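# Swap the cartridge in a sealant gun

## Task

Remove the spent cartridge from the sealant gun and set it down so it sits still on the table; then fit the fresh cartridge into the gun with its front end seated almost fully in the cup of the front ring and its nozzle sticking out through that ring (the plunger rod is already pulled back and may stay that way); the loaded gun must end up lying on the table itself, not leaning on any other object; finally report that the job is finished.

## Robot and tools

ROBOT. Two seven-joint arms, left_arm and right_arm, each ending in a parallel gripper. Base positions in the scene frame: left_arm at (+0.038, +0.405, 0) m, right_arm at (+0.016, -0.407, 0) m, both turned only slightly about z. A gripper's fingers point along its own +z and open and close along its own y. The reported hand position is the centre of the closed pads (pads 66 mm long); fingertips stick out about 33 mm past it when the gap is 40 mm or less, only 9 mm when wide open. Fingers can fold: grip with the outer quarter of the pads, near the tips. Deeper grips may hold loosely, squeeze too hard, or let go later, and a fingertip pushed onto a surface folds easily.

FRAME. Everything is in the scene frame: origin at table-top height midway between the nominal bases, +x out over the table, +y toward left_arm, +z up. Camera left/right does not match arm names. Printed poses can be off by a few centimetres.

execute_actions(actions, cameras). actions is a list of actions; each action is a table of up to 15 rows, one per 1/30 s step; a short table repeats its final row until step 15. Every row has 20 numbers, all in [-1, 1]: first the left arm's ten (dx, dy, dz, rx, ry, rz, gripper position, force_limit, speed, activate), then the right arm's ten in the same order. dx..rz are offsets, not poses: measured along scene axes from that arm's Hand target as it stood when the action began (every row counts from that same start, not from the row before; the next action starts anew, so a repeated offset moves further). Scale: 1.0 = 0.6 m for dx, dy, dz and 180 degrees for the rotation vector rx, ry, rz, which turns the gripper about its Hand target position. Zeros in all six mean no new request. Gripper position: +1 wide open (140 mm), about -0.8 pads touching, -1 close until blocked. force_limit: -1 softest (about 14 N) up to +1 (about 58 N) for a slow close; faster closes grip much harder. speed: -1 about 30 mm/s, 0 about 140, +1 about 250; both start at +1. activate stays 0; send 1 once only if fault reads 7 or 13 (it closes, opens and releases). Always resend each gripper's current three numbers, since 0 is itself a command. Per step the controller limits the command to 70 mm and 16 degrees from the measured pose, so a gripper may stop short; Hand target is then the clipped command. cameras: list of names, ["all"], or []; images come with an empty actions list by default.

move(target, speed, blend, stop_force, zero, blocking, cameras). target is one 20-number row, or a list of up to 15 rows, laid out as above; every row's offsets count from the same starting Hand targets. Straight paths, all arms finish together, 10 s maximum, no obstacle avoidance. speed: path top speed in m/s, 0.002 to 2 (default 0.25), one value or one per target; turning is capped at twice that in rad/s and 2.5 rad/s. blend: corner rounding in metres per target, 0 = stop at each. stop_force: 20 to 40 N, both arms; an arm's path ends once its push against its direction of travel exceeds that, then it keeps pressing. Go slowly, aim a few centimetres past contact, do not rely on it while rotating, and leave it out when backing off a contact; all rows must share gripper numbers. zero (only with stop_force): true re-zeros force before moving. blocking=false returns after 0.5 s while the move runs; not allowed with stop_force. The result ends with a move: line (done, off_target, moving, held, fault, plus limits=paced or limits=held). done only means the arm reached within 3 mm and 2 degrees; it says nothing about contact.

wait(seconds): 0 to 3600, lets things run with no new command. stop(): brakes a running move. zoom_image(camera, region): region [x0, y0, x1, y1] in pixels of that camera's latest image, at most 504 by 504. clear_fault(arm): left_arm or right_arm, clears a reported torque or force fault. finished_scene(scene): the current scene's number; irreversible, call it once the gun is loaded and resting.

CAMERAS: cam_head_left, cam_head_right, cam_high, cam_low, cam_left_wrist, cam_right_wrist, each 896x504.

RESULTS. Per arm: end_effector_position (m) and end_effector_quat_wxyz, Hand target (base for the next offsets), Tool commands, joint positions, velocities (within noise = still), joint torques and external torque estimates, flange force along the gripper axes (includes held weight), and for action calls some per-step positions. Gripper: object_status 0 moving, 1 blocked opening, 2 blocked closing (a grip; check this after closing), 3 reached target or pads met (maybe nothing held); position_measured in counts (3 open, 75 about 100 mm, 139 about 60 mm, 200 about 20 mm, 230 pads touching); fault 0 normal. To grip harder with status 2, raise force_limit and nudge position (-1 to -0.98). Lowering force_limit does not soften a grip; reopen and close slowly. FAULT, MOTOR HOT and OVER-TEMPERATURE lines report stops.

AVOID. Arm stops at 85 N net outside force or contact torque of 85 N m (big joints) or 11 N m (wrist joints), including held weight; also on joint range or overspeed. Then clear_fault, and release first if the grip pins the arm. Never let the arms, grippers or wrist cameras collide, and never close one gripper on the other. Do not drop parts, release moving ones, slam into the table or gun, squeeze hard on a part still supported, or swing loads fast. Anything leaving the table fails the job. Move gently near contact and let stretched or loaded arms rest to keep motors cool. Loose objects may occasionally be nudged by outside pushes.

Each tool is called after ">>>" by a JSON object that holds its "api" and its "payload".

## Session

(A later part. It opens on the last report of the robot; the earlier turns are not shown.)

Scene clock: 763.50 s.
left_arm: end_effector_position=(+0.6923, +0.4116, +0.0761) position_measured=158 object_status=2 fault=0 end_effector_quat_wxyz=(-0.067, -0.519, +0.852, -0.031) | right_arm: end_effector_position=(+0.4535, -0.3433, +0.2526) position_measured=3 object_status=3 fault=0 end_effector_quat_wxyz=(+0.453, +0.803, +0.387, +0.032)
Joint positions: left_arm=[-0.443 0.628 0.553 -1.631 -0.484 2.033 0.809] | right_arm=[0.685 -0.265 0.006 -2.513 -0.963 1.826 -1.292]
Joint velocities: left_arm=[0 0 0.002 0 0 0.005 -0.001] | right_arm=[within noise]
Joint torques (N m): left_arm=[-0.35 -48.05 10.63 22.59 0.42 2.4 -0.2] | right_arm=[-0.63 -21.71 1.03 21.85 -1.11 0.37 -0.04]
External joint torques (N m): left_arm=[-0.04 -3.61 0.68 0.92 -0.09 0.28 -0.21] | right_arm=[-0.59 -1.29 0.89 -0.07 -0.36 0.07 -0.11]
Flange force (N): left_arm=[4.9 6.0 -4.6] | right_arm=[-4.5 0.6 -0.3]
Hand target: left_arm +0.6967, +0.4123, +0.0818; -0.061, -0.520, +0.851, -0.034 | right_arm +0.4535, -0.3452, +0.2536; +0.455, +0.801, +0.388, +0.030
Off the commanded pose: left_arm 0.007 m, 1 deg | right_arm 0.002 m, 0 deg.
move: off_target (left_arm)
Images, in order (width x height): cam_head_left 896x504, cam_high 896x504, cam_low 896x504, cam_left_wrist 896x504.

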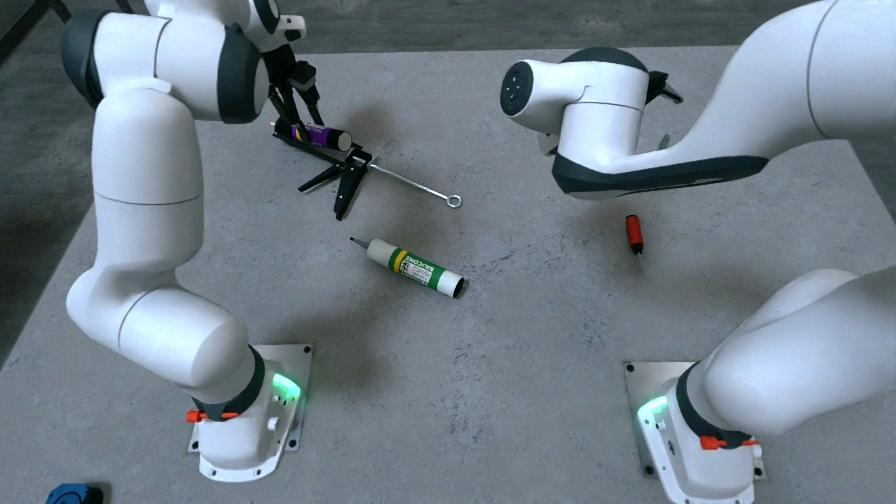

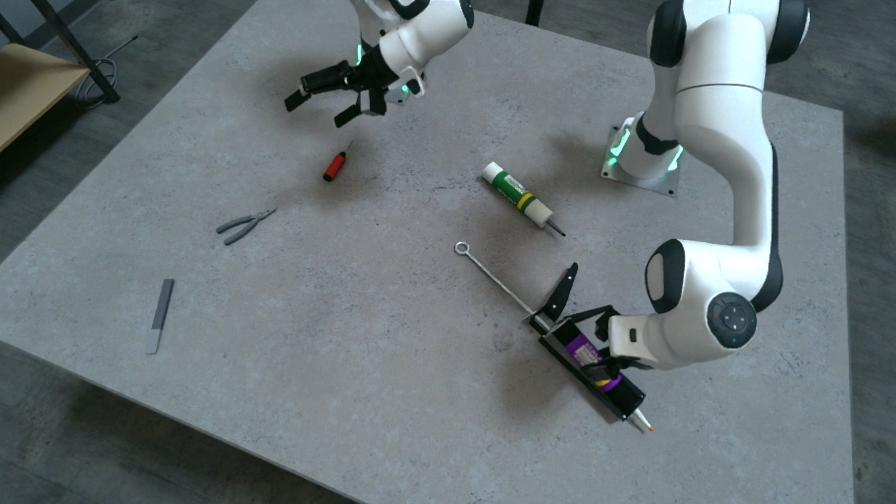

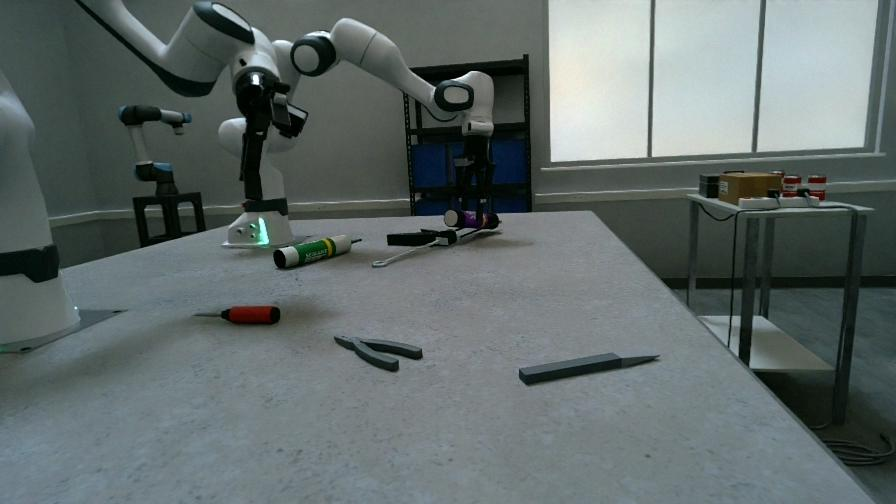

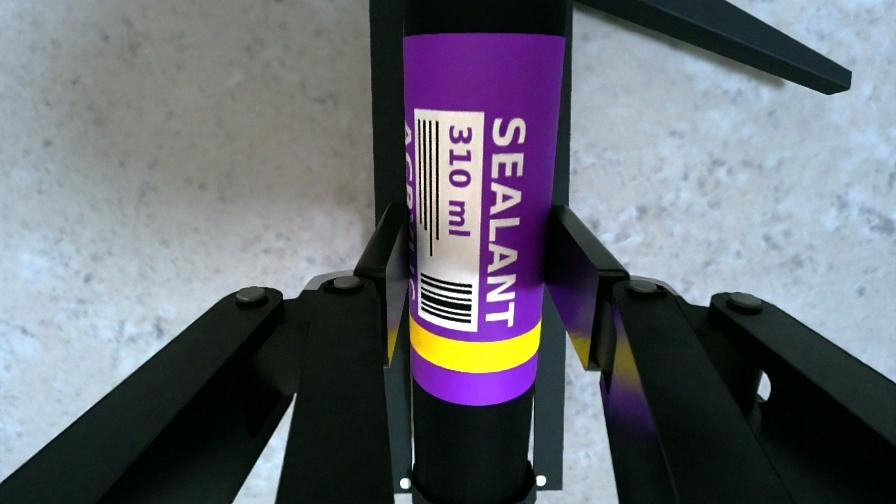

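>>> {"api": "move", "payload": {"target": [[0.0035,0.0066,-0.0008,0,0,0,-1,-0.1,-1,0,0,0,0,0,0,0,1,1,1,0]], "speed": 0.02, "cameras": ["cam_left_wrist","cam_low","cam_high","cam_head_left"]}}

>>> {"api": "zoom_image", "payload": {"camera": "cam_head_left", "region": [250, 90, 400, 200]}}

>>> {"api": "zoom_image", "payload": {"camera": "cam_low", "region": [430, 195, 510, 245]}}

>>> {"api": "zoom_image", "payload": {"camera": "cam_high", "region": [520, 290, 670, 430]}}

>>> {"api": "zoom_image", "payload": {"camera": "cam_left_wrist", "region": [400, 440, 560, 504]}}

Scene clock: 771.20 s.
left_arm: end_effector_position=(+0.6947, +0.4148, +0.0763) position_measured=158 object_status=2 fault=0 end_effector_quat_wxyz=(-0.065, -0.520, +0.851, -0.031) | right_arm: end_effector_position=(+0.4535, -0.3433, +0.2526) position_measured=3 object_status=3 fault=0 end_effector_quat_wxyz=(+0.453, +0.803, +0.387, +0.032)
Joint positions: left_arm=[-0.438 0.633 0.553 -1.623 -0.484 2.033 0.809] | right_arm=[0.685 -0.265 0.006 -2.513 -0.963 1.826 -1.292]
Joint torques (N m): left_arm=[1.3 -47.54 10.88 23.5 0.51 2.5 0.1] | right_arm=[-0.57 -21.67 1.14 21.9 -1.11 0.37 -0.05]
External joint torques (N m): left_arm=[1.62 -2.74 0.82 1.67 -0.01 0.35 0.09] | right_arm=[-0.58 -1.24 0.95 -0.01 -0.37 0.07 -0.11]
Flange force (N): left_arm=[-2.1 -0.2 -4.2] | right_arm=[-4.2 0.6 -0.4]
Hand target: left_arm +0.6988, +0.4163, +0.0813; -0.061, -0.520, +0.851, -0.034 | right_arm +0.4535, -0.3452, +0.2536; +0.455, +0.801, +0.388, +0.030
Off the commanded pose: left_arm 0.007 m, 1 deg | right_arm 0.002 m, 0 deg.
move: off_target (left_arm)
Images, in order (width x height): cam_head_left 896x504, cam_high 896x504, cam_low 896x504, cam_left_wrist 896x504.

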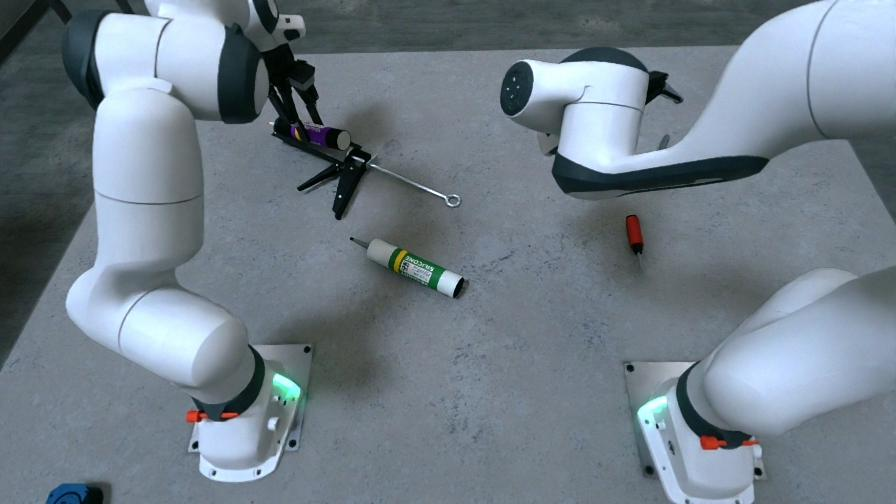

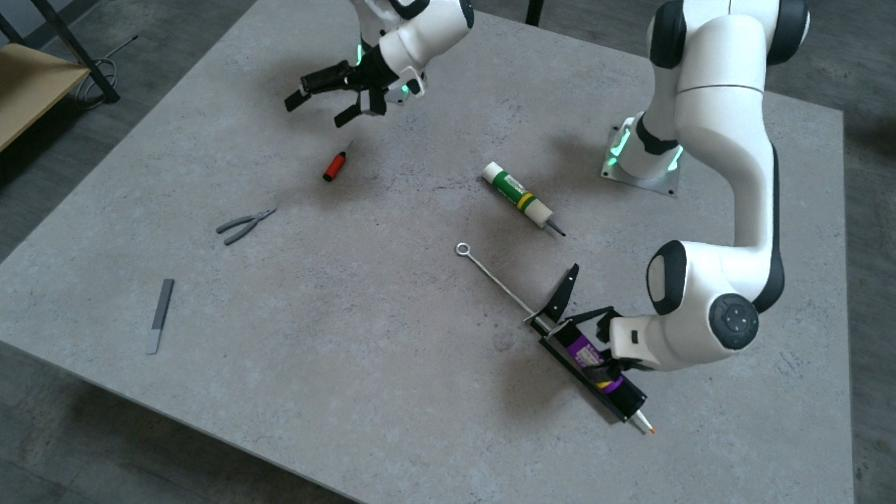

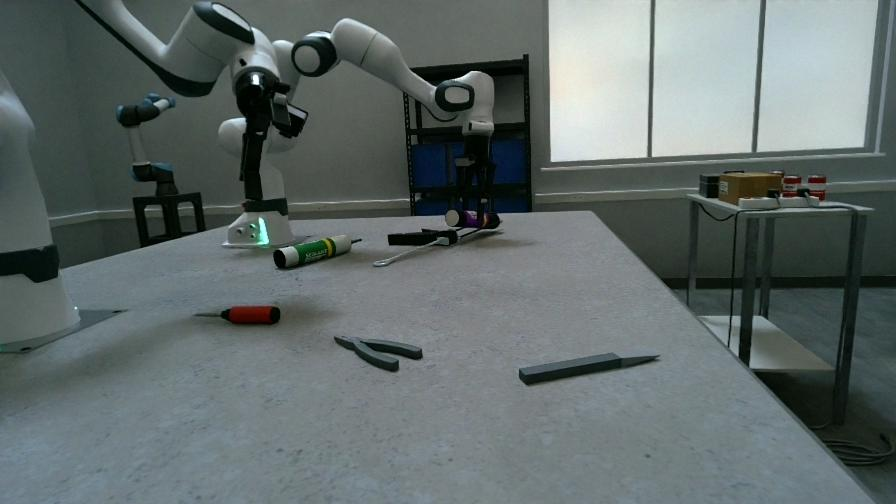

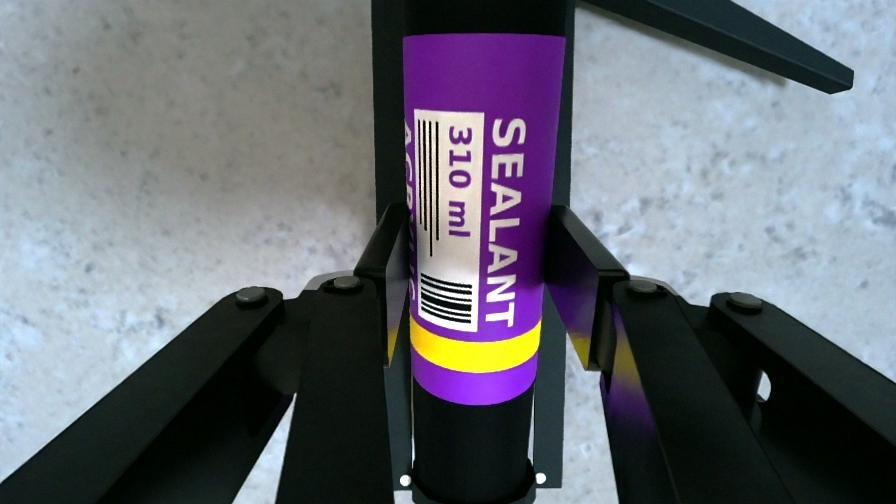

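Scaled by 3.360 from the camera's image (finer frame: 1280x720).

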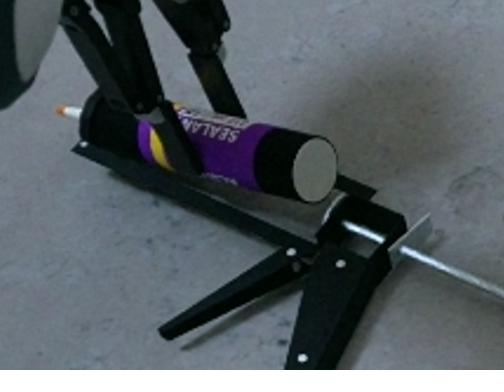

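Scaled by 6.300 from the camera's image (finer frame: 1280x720).

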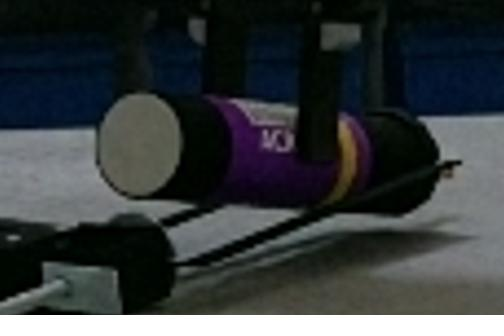

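Scaled by 3.360 from the camera's image (finer frame: 1280x720).

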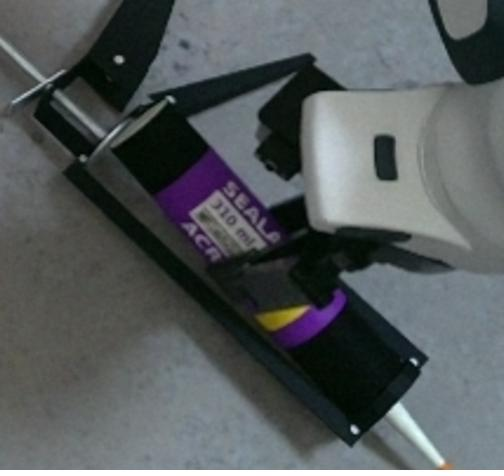

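Scaled by 3.150 from the camera's image (finer frame: 1280x720).

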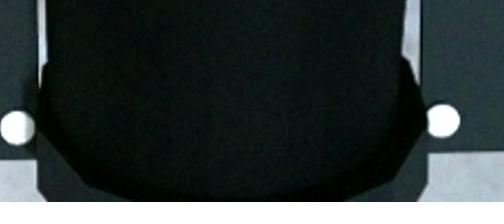

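>>> {"api": "move", "payload": {"target": [[-0.0005,-0.001,-0.0075,0.0123,-0.0064,0,-1,-0.1,-1,0,0,0,0,0,0,0,1,1,1,0]], "speed": 0.02, "cameras": ["cam_left_wrist","cam_low","cam_high","cam_head_left"]}}

>>> {"api": "zoom_image", "payload": {"camera": "cam_head_left", "region": [250, 90, 400, 200]}}

>>> {"api": "zoom_image", "payload": {"camera": "cam_low", "region": [430, 195, 510, 245]}}

>>> {"api": "zoom_image", "payload": {"camera": "cam_high", "region": [520, 290, 670, 430]}}

>>> {"api": "zoom_image", "payload": {"camera": "cam_left_wrist", "region": [400, 440, 560, 504]}}

Scene clock: 798.93 s.
left_arm: end_effector_position=(+0.6938, +0.4144, +0.0711) position_measured=158 object_status=2 fault=0 end_effector_quat_wxyz=(-0.049, -0.519, +0.853, -0.020) | right_arm: end_effector_position=(+0.4535, -0.3433, +0.2526) position_measured=3 object_status=3 fault=0 end_effector_quat_wxyz=(+0.453, +0.803, +0.387, +0.032)
Joint positions: left_arm=[-0.487 0.629 0.585 -1.66 -0.476 2.08 0.801] | right_arm=[0.685 -0.265 0.006 -2.513 -0.963 1.826 -1.292]
Joint velocities: left_arm=[-0.002 0 0.001 -0.001 0 0.002 -0.004] | right_arm=[within noise]
Joint torques (N m): left_arm=[-0.29 -47.13 11.91 22.39 0.46 2.78 -0.14] | right_arm=[-0.61 -21.71 1.1 21.89 -1.11 0.38 -0.13]
External joint torques (N m): left_arm=[-0.28 -2.96 0.99 0.72 -0.11 0.51 -0.14] | right_arm=[-0.58 -1.39 0.94 0.1 -0.37 0.09 -0.2]
Flange force (N): left_arm=[4.6 6.0 -3.8] | right_arm=[-4.4 1.0 -0.5]
Hand target: left_arm +0.6985, +0.4157, +0.0768; -0.043, -0.521, +0.852, -0.022 | right_arm +0.4535, -0.3452, +0.2536; +0.455, +0.801, +0.388, +0.030
Off the commanded pose: left_arm 0.008 m, 1 deg | right_arm 0.002 m, 0 deg.
move: off_target (left_arm)
Images, in order (width x height): cam_head_left 896x504, cam_high 896x504, cam_low 896x504, cam_left_wrist 896x504.

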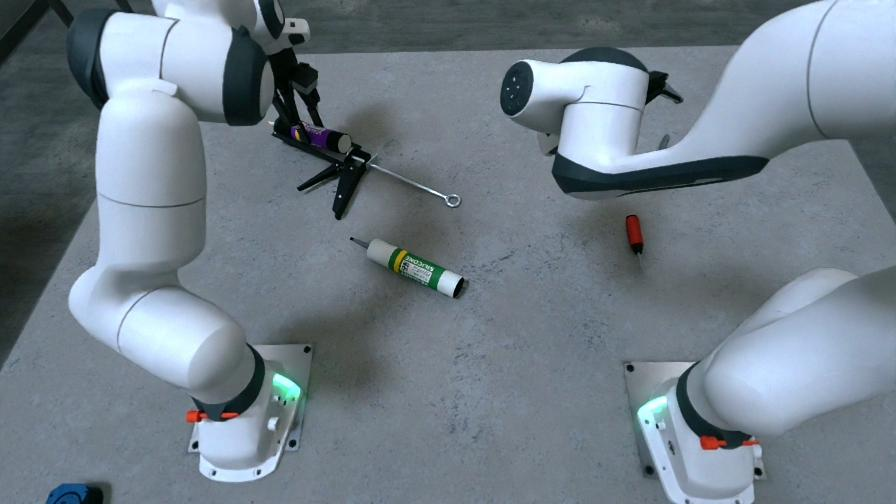

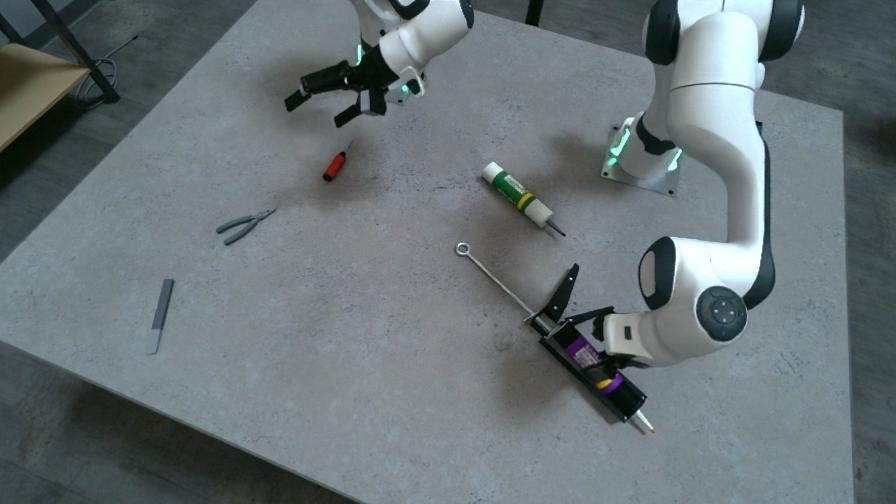

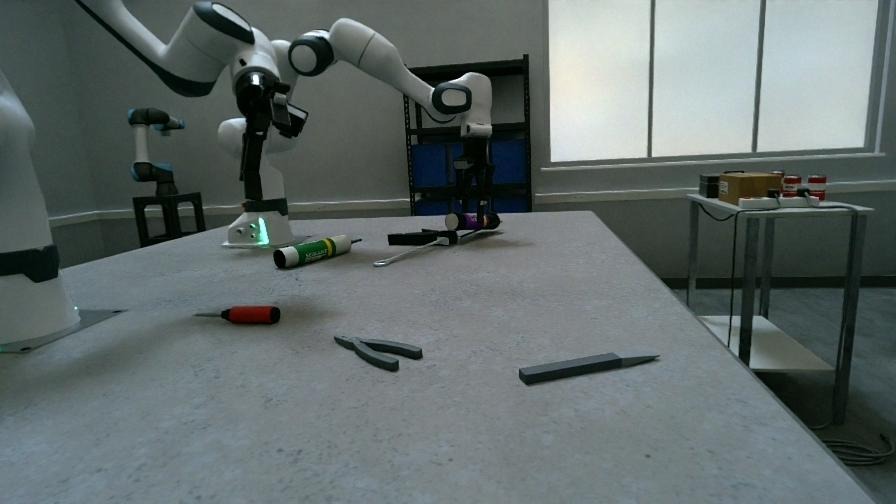

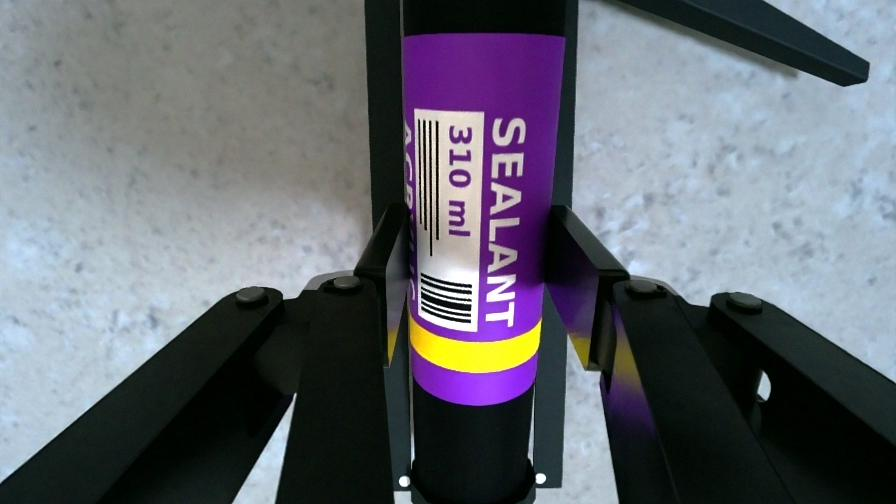

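Scaled by 3.360 from the camera's image (finer frame: 1280x720).

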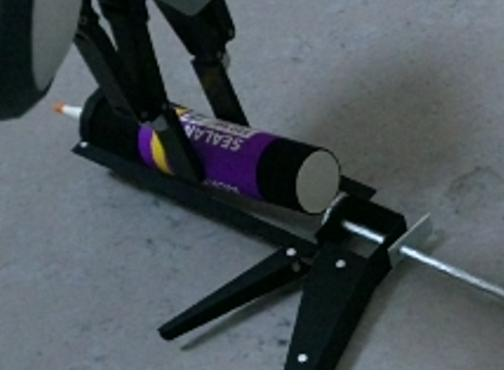

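Scaled by 6.300 from the camera's image (finer frame: 1280x720).

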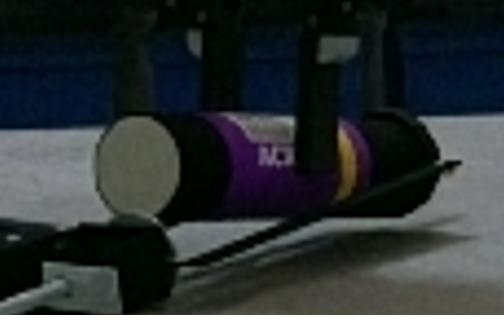

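Scaled by 3.360 from the camera's image (finer frame: 1280x720).

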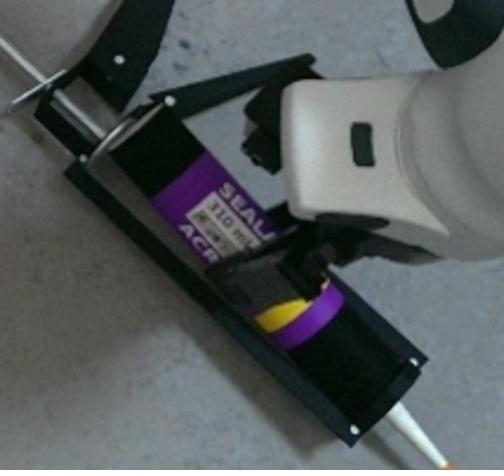

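Scaled by 3.150 from the camera's image (finer frame: 1280x720).

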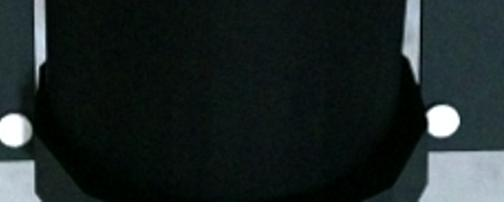

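>>> {"api": "zoom_image", "payload": {"camera": "cam_high", "region": [530, 305, 580, 355]}}

>>> {"api": "zoom_image", "payload": {"camera": "cam_low", "region": [435, 205, 475, 245]}}

>>> {"api": "zoom_image", "payload": {"camera": "cam_head_left", "region": [325, 125, 385, 185]}}

Scaled by 10.080 from the camera's image (finer frame: 1280x720).

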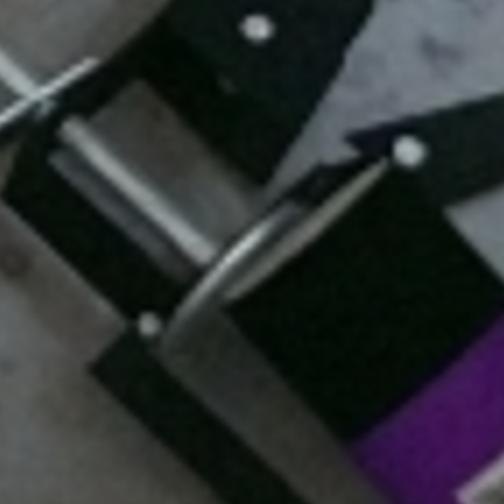

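Scaled by 12.600 from the camera's image (finer frame: 1280x720).

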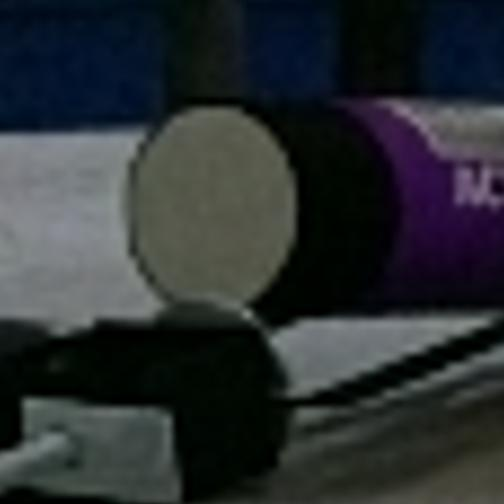

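Scaled by 8.400 from the camera's image (finer frame: 1280x720).

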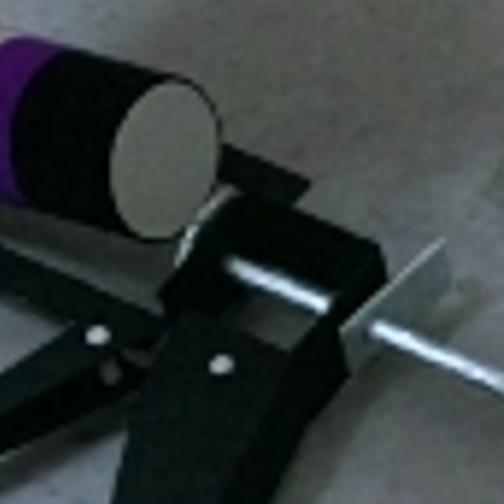

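>>> {"api": "execute_actions", "payload": {"actions": [[[0,0,0,0,0,0,-0.235,-1,-1,0,0,0,0,0,0,0,1,1,1,0]],[[0,0,0,0,0,0,-0.225,-1,-1,0,0,0,0,0,0,0,1,1,1,0]]], "cameras": ["cam_left_wrist","cam_low"]}}

>>> {"api": "zoom_image", "payload": {"camera": "cam_low", "region": [430, 195, 510, 245]}}

Scene clock: 812.13 s.
left_arm: end_effector_position=(+0.6939, +0.4143, +0.0715) position_measured=157 object_status=3 fault=0 end_effector_quat_wxyz=(-0.049, -0.519, +0.853, -0.019) | right_arm: end_effector_position=(+0.4535, -0.3433, +0.2526) position_measured=3 object_status=3 fault=0 end_effector_quat_wxyz=(+0.453, +0.803, +0.387, +0.032)
Joint positions: left_arm=[-0.49 0.629 0.588 -1.661 -0.476 2.08 0.8] | right_arm=[0.685 -0.265 0.006 -2.513 -0.963 1.826 -1.292]
Joint torques (N m): left_arm=[0.13 -47.07 12.17 22.54 0.48 2.74 -0.15] | right_arm=[-0.6 -21.67 1.07 21.88 -1.14 0.38 -0.12]
External joint torques (N m): left_arm=[0.27 -2.99 1.32 0.85 -0.08 0.47 -0.16] | right_arm=[-0.6 -1.33 0.89 0.07 -0.4 0.08 -0.19]
External joint torques at the end of the 1st action: left_arm=[-0.05 -3.24 0.6 1.13 -0.08 0.49 -0.14] | right_arm=[-0.59 -1.23 0.88 0.01 -0.37 0.09 -0.14]
Flange force (N): left_arm=[3.3 5.3 -4.2] | right_arm=[-4.3 1.0 -0.4]
Flange force at the end of the 1st action (N): left_arm=[3.5 4.5 -4.2] | right_arm=[-4.1 0.7 -0.3]
Hand target: left_arm +0.6985, +0.4157, +0.0768; -0.043, -0.521, +0.852, -0.022 | right_arm +0.4535, -0.3452, +0.2536; +0.455, +0.801, +0.388, +0.030
Off the commanded pose: left_arm 0.007 m, 1 deg | right_arm 0.002 m, 0 deg.
Step readings (end_effector_position of left_arm | right_arm; steps 1 to 15: 1st action; 16 to 30: 2nd action):
0: (+0.6938, +0.4144, +0.0711) | (+0.4535, -0.3433, +0.2526)
1: (+0.6938, +0.4144, +0.0712) | (+0.4535, -0.3433, +0.2526)
2: (+0.6938, +0.4145, +0.0712) | (+0.4535, -0.3433, +0.2526)
4: (+0.6938, +0.4144, +0.0712) | (+0.4535, -0.3433, +0.2526)
8: (+0.6939, +0.4144, +0.0713) | (+0.4535, -0.3433, +0.2526)
15: (+0.6939, +0.4143, +0.0714) | (+0.4535, -0.3433, +0.2526)
16: (+0.6939, +0.4143, +0.0714) | (+0.4535, -0.3433, +0.2526)
17: (+0.6939, +0.4143, +0.0714) | (+0.4535, -0.3433, +0.2526)
19: (+0.6939, +0.4143, +0.0715) | (+0.4535, -0.3433, +0.2526)
23: (+0.6939, +0.4143, +0.0715) | (+0.4535, -0.3433, +0.2526)
30: (+0.6939, +0.4143, +0.0715) | (+0.4535, -0.3433, +0.2526)
Images, in order (width x height): cam_low 896x504, cam_left_wrist 896x504.

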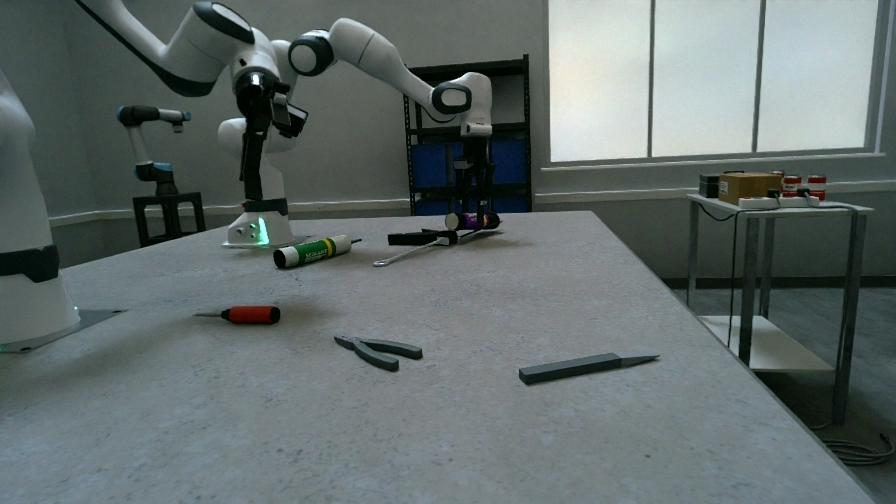

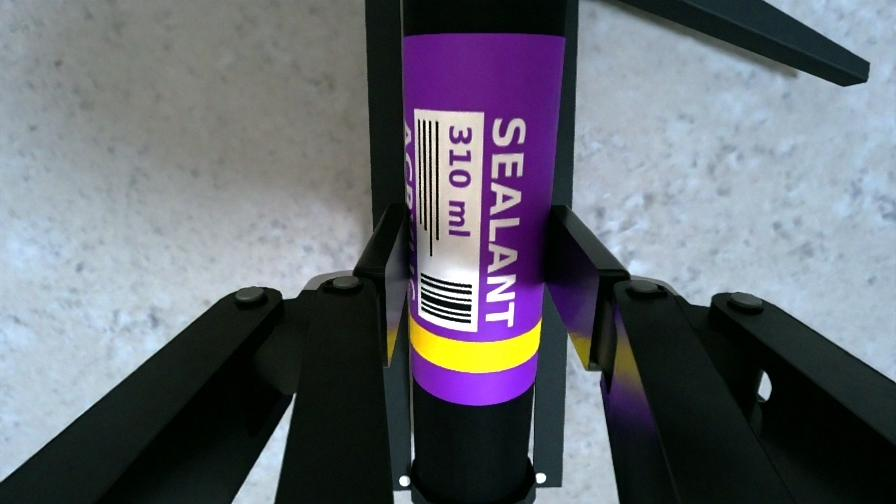

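Scaled by 6.300 from the camera's image (finer frame: 1280x720).

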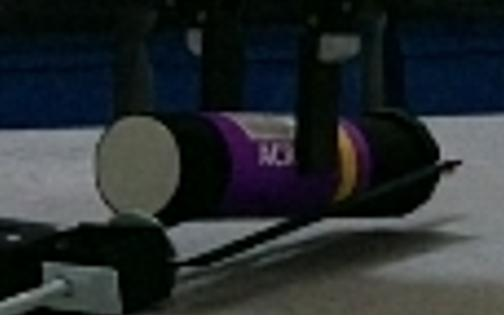

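>>> {"api": "execute_actions", "payload": {"actions": [[[0,0,0,0,0,0,-0.215,-1,-1,0,0,0,0,0,0,0,1,1,1,0]]]}}

>>> {"api": "execute_actions", "payload": {"actions": [[[0,0,0,0,0,0,-0.205,-1,-1,0,0,0,0,0,0,0,1,1,1,0]]], "cameras": ["cam_left_wrist","cam_low"]}}

>>> {"api": "zoom_image", "payload": {"camera": "cam_low", "region": [430, 195, 510, 245]}}

Scene clock: 817.33 s.
left_arm: end_effector_position=(+0.6963, +0.4159, +0.0749) position_measured=156 object_status=3 fault=0 end_effector_quat_wxyz=(-0.045, -0.520, +0.853, -0.021) | right_arm: end_effector_position=(+0.4535, -0.3433, +0.2526) position_measured=3 object_status=3 fault=0 end_effector_quat_wxyz=(+0.453, +0.803, +0.387, +0.032)
Joint positions: left_arm=[-0.49 0.625 0.591 -1.659 -0.476 2.082 0.8] | right_arm=[0.685 -0.265 0.006 -2.513 -0.963 1.826 -1.292]
Joint torques (N m): left_arm=[-0.11 -43.94 10.74 20.98 0.46 2.34 -0.13] | right_arm=[-0.62 -21.66 1.06 21.95 -1.11 0.39 -0.07]
External joint torques (N m): left_arm=[0.19 -0.2 0.07 -0.63 -0.1 0.08 -0.14] | right_arm=[-0.57 -1.1 0.92 -0.02 -0.36 0.1 -0.14]
Flange force (N): left_arm=[1.7 3.0 0.4] | right_arm=[-3.7 0.6 -0.3]
Hand target: left_arm +0.6985, +0.4157, +0.0768; -0.043, -0.521, +0.852, -0.022 | right_arm +0.4535, -0.3452, +0.2536; +0.455, +0.801, +0.388, +0.030
Off the commanded pose: left_arm 0.003 m, 0 deg | right_arm 0.002 m, 0 deg.
Step readings (end_effector_position of left_arm | right_arm):
0: (+0.6939, +0.4143, +0.0715) | (+0.4535, -0.3433, +0.2526)
1: (+0.6939, +0.4143, +0.0715) | (+0.4535, -0.3433, +0.2526)
2: (+0.6939, +0.4143, +0.0715) | (+0.4535, -0.3433, +0.2526)
4: (+0.6939, +0.4143, +0.0715) | (+0.4535, -0.3433, +0.2526)
8: (+0.6944, +0.4150, +0.0723) | (+0.4535, -0.3433, +0.2526)
15: (+0.6962, +0.4159, +0.0749) | (+0.4535, -0.3433, +0.2526)

Scene clock: 818.03 s.
left_arm: end_effector_position=(+0.6963, +0.4159, +0.0749) position_measured=155 object_status=3 fault=0 end_effector_quat_wxyz=(-0.045, -0.520, +0.853, -0.021) | right_arm: end_effector_position=(+0.4535, -0.3433, +0.2526) position_measured=3 object_status=3 fault=0 end_effector_quat_wxyz=(+0.453, +0.803, +0.387, +0.032)
Joint positions: left_arm=[-0.49 0.625 0.591 -1.659 -0.476 2.082 0.8] | right_arm=[0.685 -0.265 0.006 -2.513 -0.963 1.826 -1.292]
Joint torques (N m): left_arm=[-0.13 -43.97 10.72 21.01 0.48 2.34 -0.15] | right_arm=[-0.59 -21.64 1.05 21.9 -1.1 0.38 -0.06]
External joint torques (N m): left_arm=[0.02 -0.41 -0.02 -0.45 -0.09 0.1 -0.16] | right_arm=[-0.65 -1.2 0.81 0 -0.35 0.07 -0.13]
Flange force (N): left_arm=[2.0 2.9 0.0] | right_arm=[-4.0 0.8 -0.2]
Hand target: left_arm +0.6985, +0.4157, +0.0768; -0.043, -0.521, +0.852, -0.022 | right_arm +0.4535, -0.3452, +0.2536; +0.455, +0.801, +0.388, +0.030
Off the commanded pose: left_arm 0.003 m, 0 deg | right_arm 0.002 m, 0 deg.
Step readings (end_effector_position of left_arm | right_arm):
0: (+0.6963, +0.4159, +0.0749) | (+0.4535, -0.3433, +0.2526)
1: (+0.6963, +0.4159, +0.0749) | (+0.4535, -0.3433, +0.2526)
2: (+0.6963, +0.4159, +0.0749) | (+0.4535, -0.3433, +0.2526)
4: (+0.6963, +0.4159, +0.0749) | (+0.4535, -0.3433, +0.2526)
8: (+0.6963, +0.4159, +0.0749) | (+0.4535, -0.3433, +0.2526)
15: (+0.6963, +0.4159, +0.0749) | (+0.4535, -0.3433, +0.2526)
Images, in order (width x height): cam_low 896x504, cam_left_wrist 896x504.

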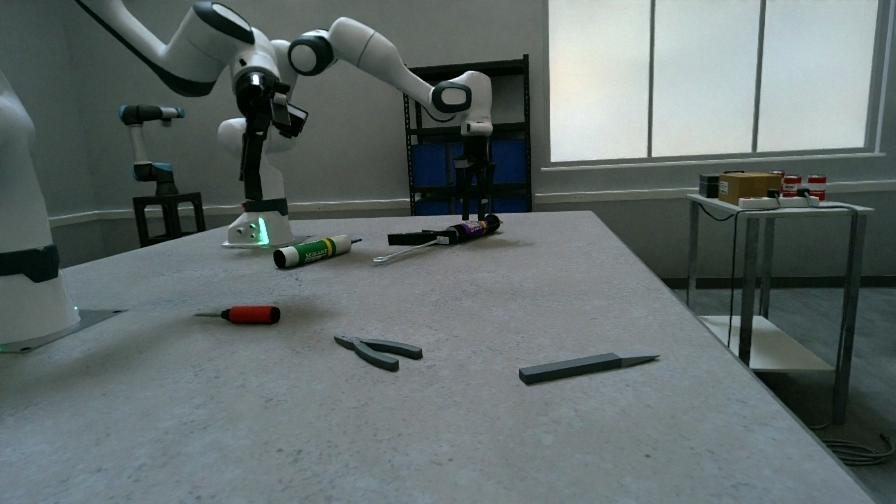

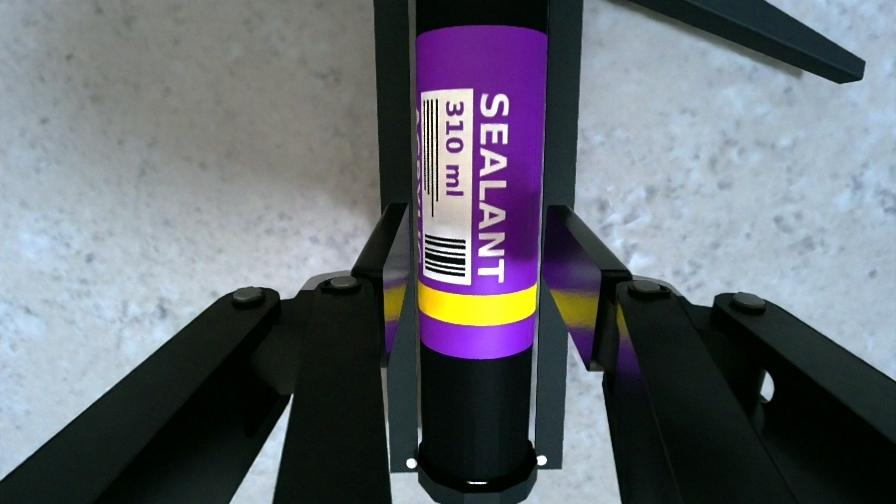

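Scaled by 6.300 from the camera's image (finer frame: 1280x720).

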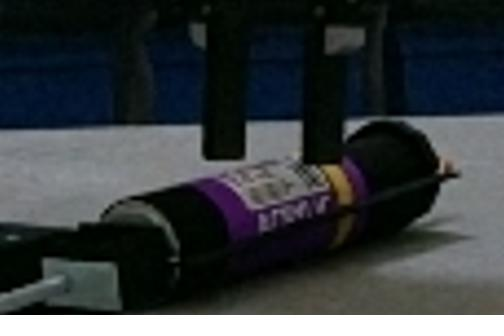

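>>> {"api": "zoom_image", "payload": {"camera": "cam_left_wrist", "region": [380, 400, 580, 504]}}

>>> {"api": "execute_actions", "payload": {"actions": []}}

>>> {"api": "zoom_image", "payload": {"camera": "cam_high", "region": [520, 290, 670, 440]}}

>>> {"api": "zoom_image", "payload": {"camera": "cam_head_left", "region": [250, 90, 400, 200]}}

Scaled by 2.520 from the camera's image (finer frame: 1280x720).

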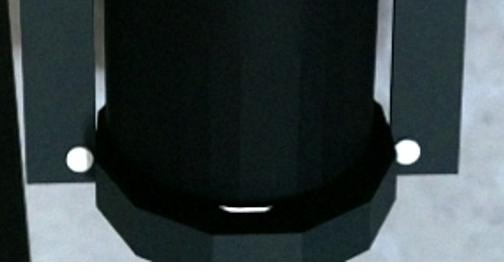

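Scene clock: 824.37 s.
left_arm: end_effector_position=(+0.6963, +0.4159, +0.0749) position_measured=155 object_status=3 fault=0 end_effector_quat_wxyz=(-0.045, -0.520, +0.853, -0.021) | right_arm: end_effector_position=(+0.4535, -0.3433, +0.2526) position_measured=3 object_status=3 fault=0 end_effector_quat_wxyz=(+0.453, +0.803, +0.387, +0.032)
Joint positions: left_arm=[-0.49 0.625 0.591 -1.659 -0.476 2.082 0.8] | right_arm=[0.685 -0.265 0.006 -2.513 -0.963 1.826 -1.292]
Joint velocities: within noise
Joint torques (N m): left_arm=[-0.15 -43.97 10.68 20.94 0.46 2.35 -0.09] | right_arm=[-0.62 -21.66 1.07 21.89 -1.12 0.35 -0.05]
External joint torques (N m): left_arm=[-0.08 -0.11 -0.18 -0.7 -0.1 0.07 -0.09] | right_arm=[-0.65 -1.2 0.85 0.03 -0.38 0.05 -0.11]
Flange force (N): left_arm=[2.2 3.1 0.7] | right_arm=[-3.9 0.8 -0.2]
Hand target: left_arm +0.6985, +0.4157, +0.0768; -0.043, -0.521, +0.852, -0.022 | right_arm +0.4535, -0.3452, +0.2536; +0.455, +0.801, +0.388, +0.030
Tool commands: left_gripper/position=-0.205 left_gripper/force_limit=-1.0 left_gripper/speed=-1.0 left_gripper/activate=+0.0 right_gripper/position=+1.0 right_gripper/force_limit=+1.0 right_gripper/speed=+1.0 right_gripper/activate=+0.0
Off the commanded pose: left_arm 0.003 m, 0 deg | right_arm 0.002 m, 0 deg.

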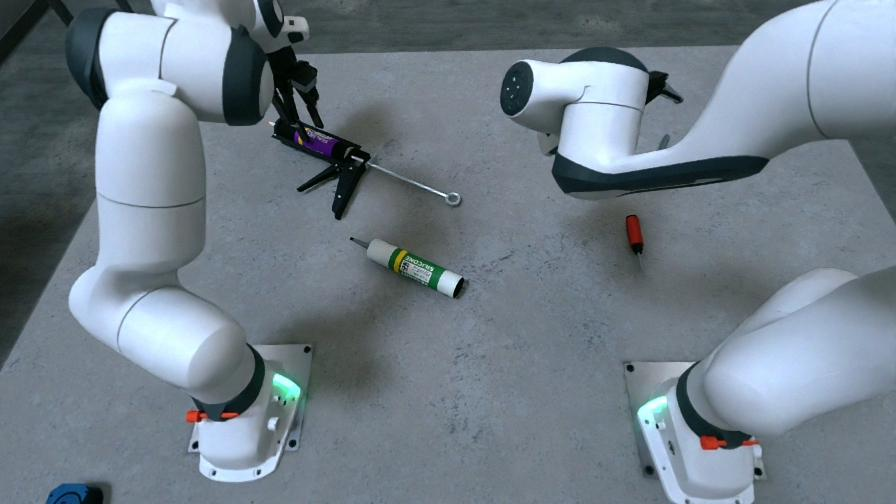

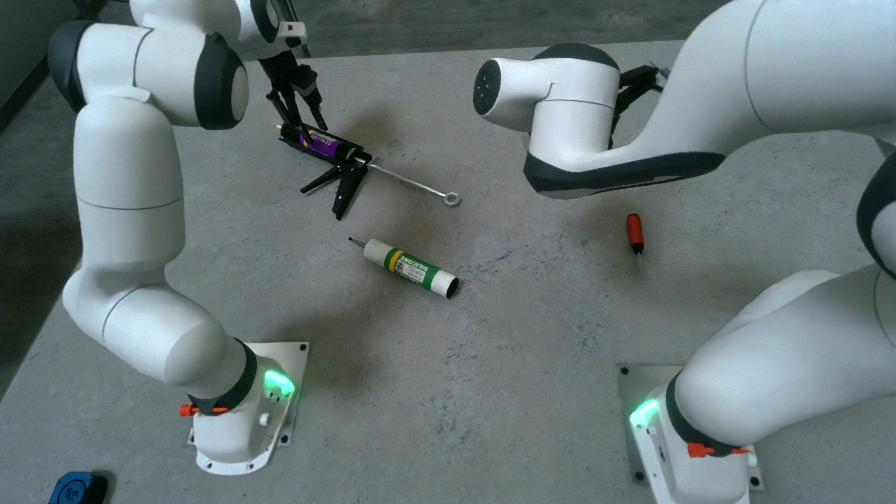

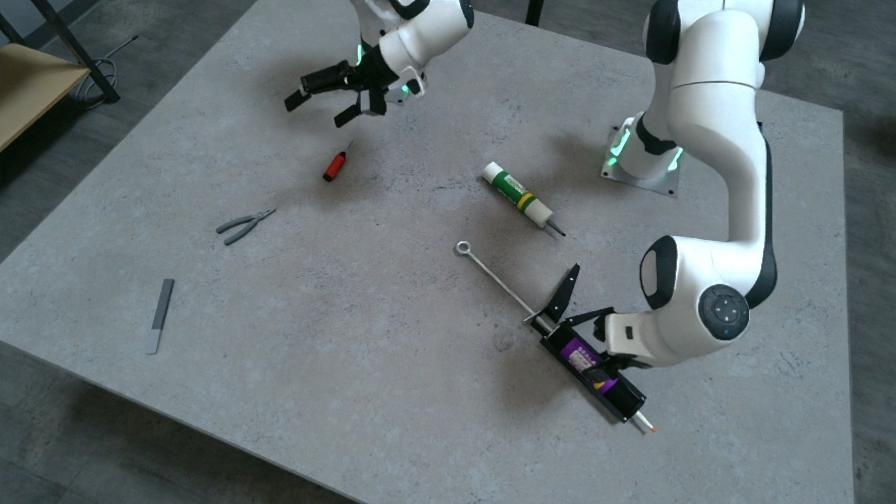

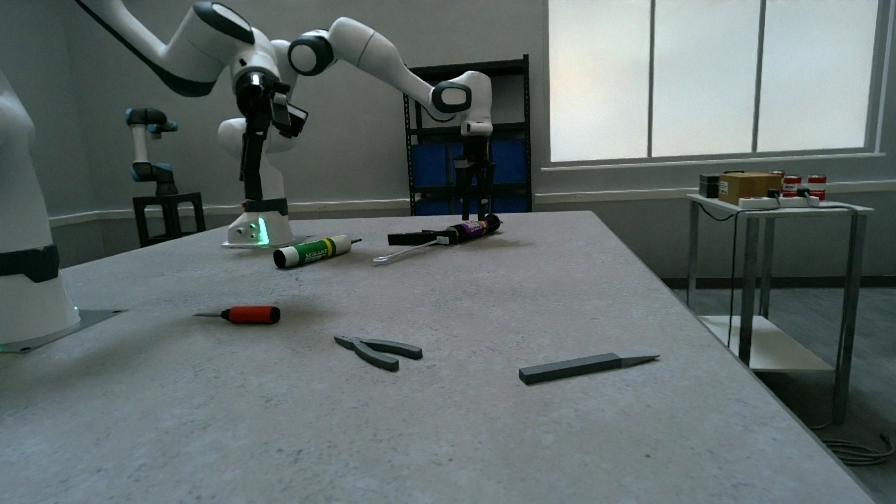

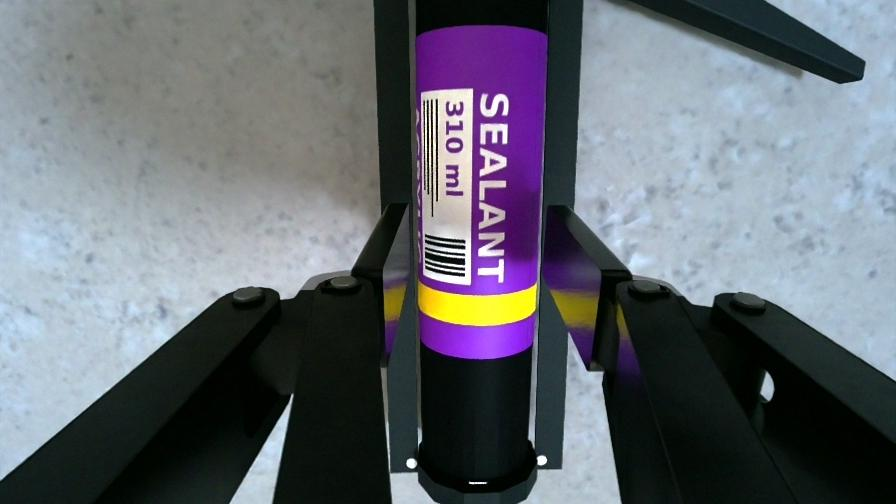

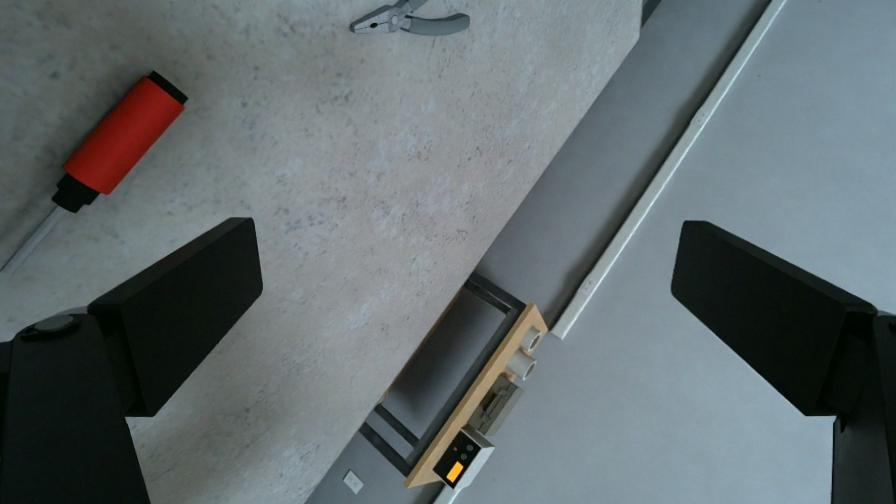

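Scaled by 3.360 from the camera's image (finer frame: 1280x720).

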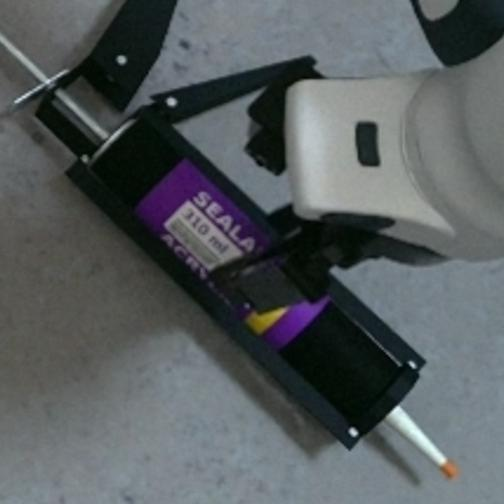

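Scaled by 3.360 from the camera's image (finer frame: 1280x720).

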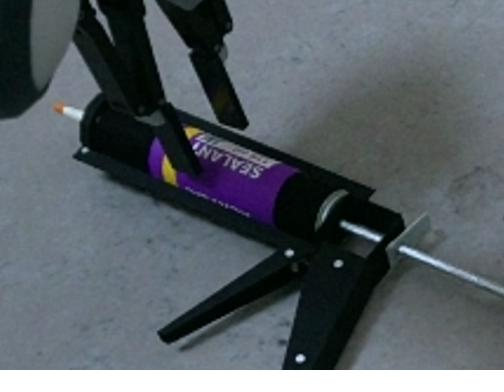

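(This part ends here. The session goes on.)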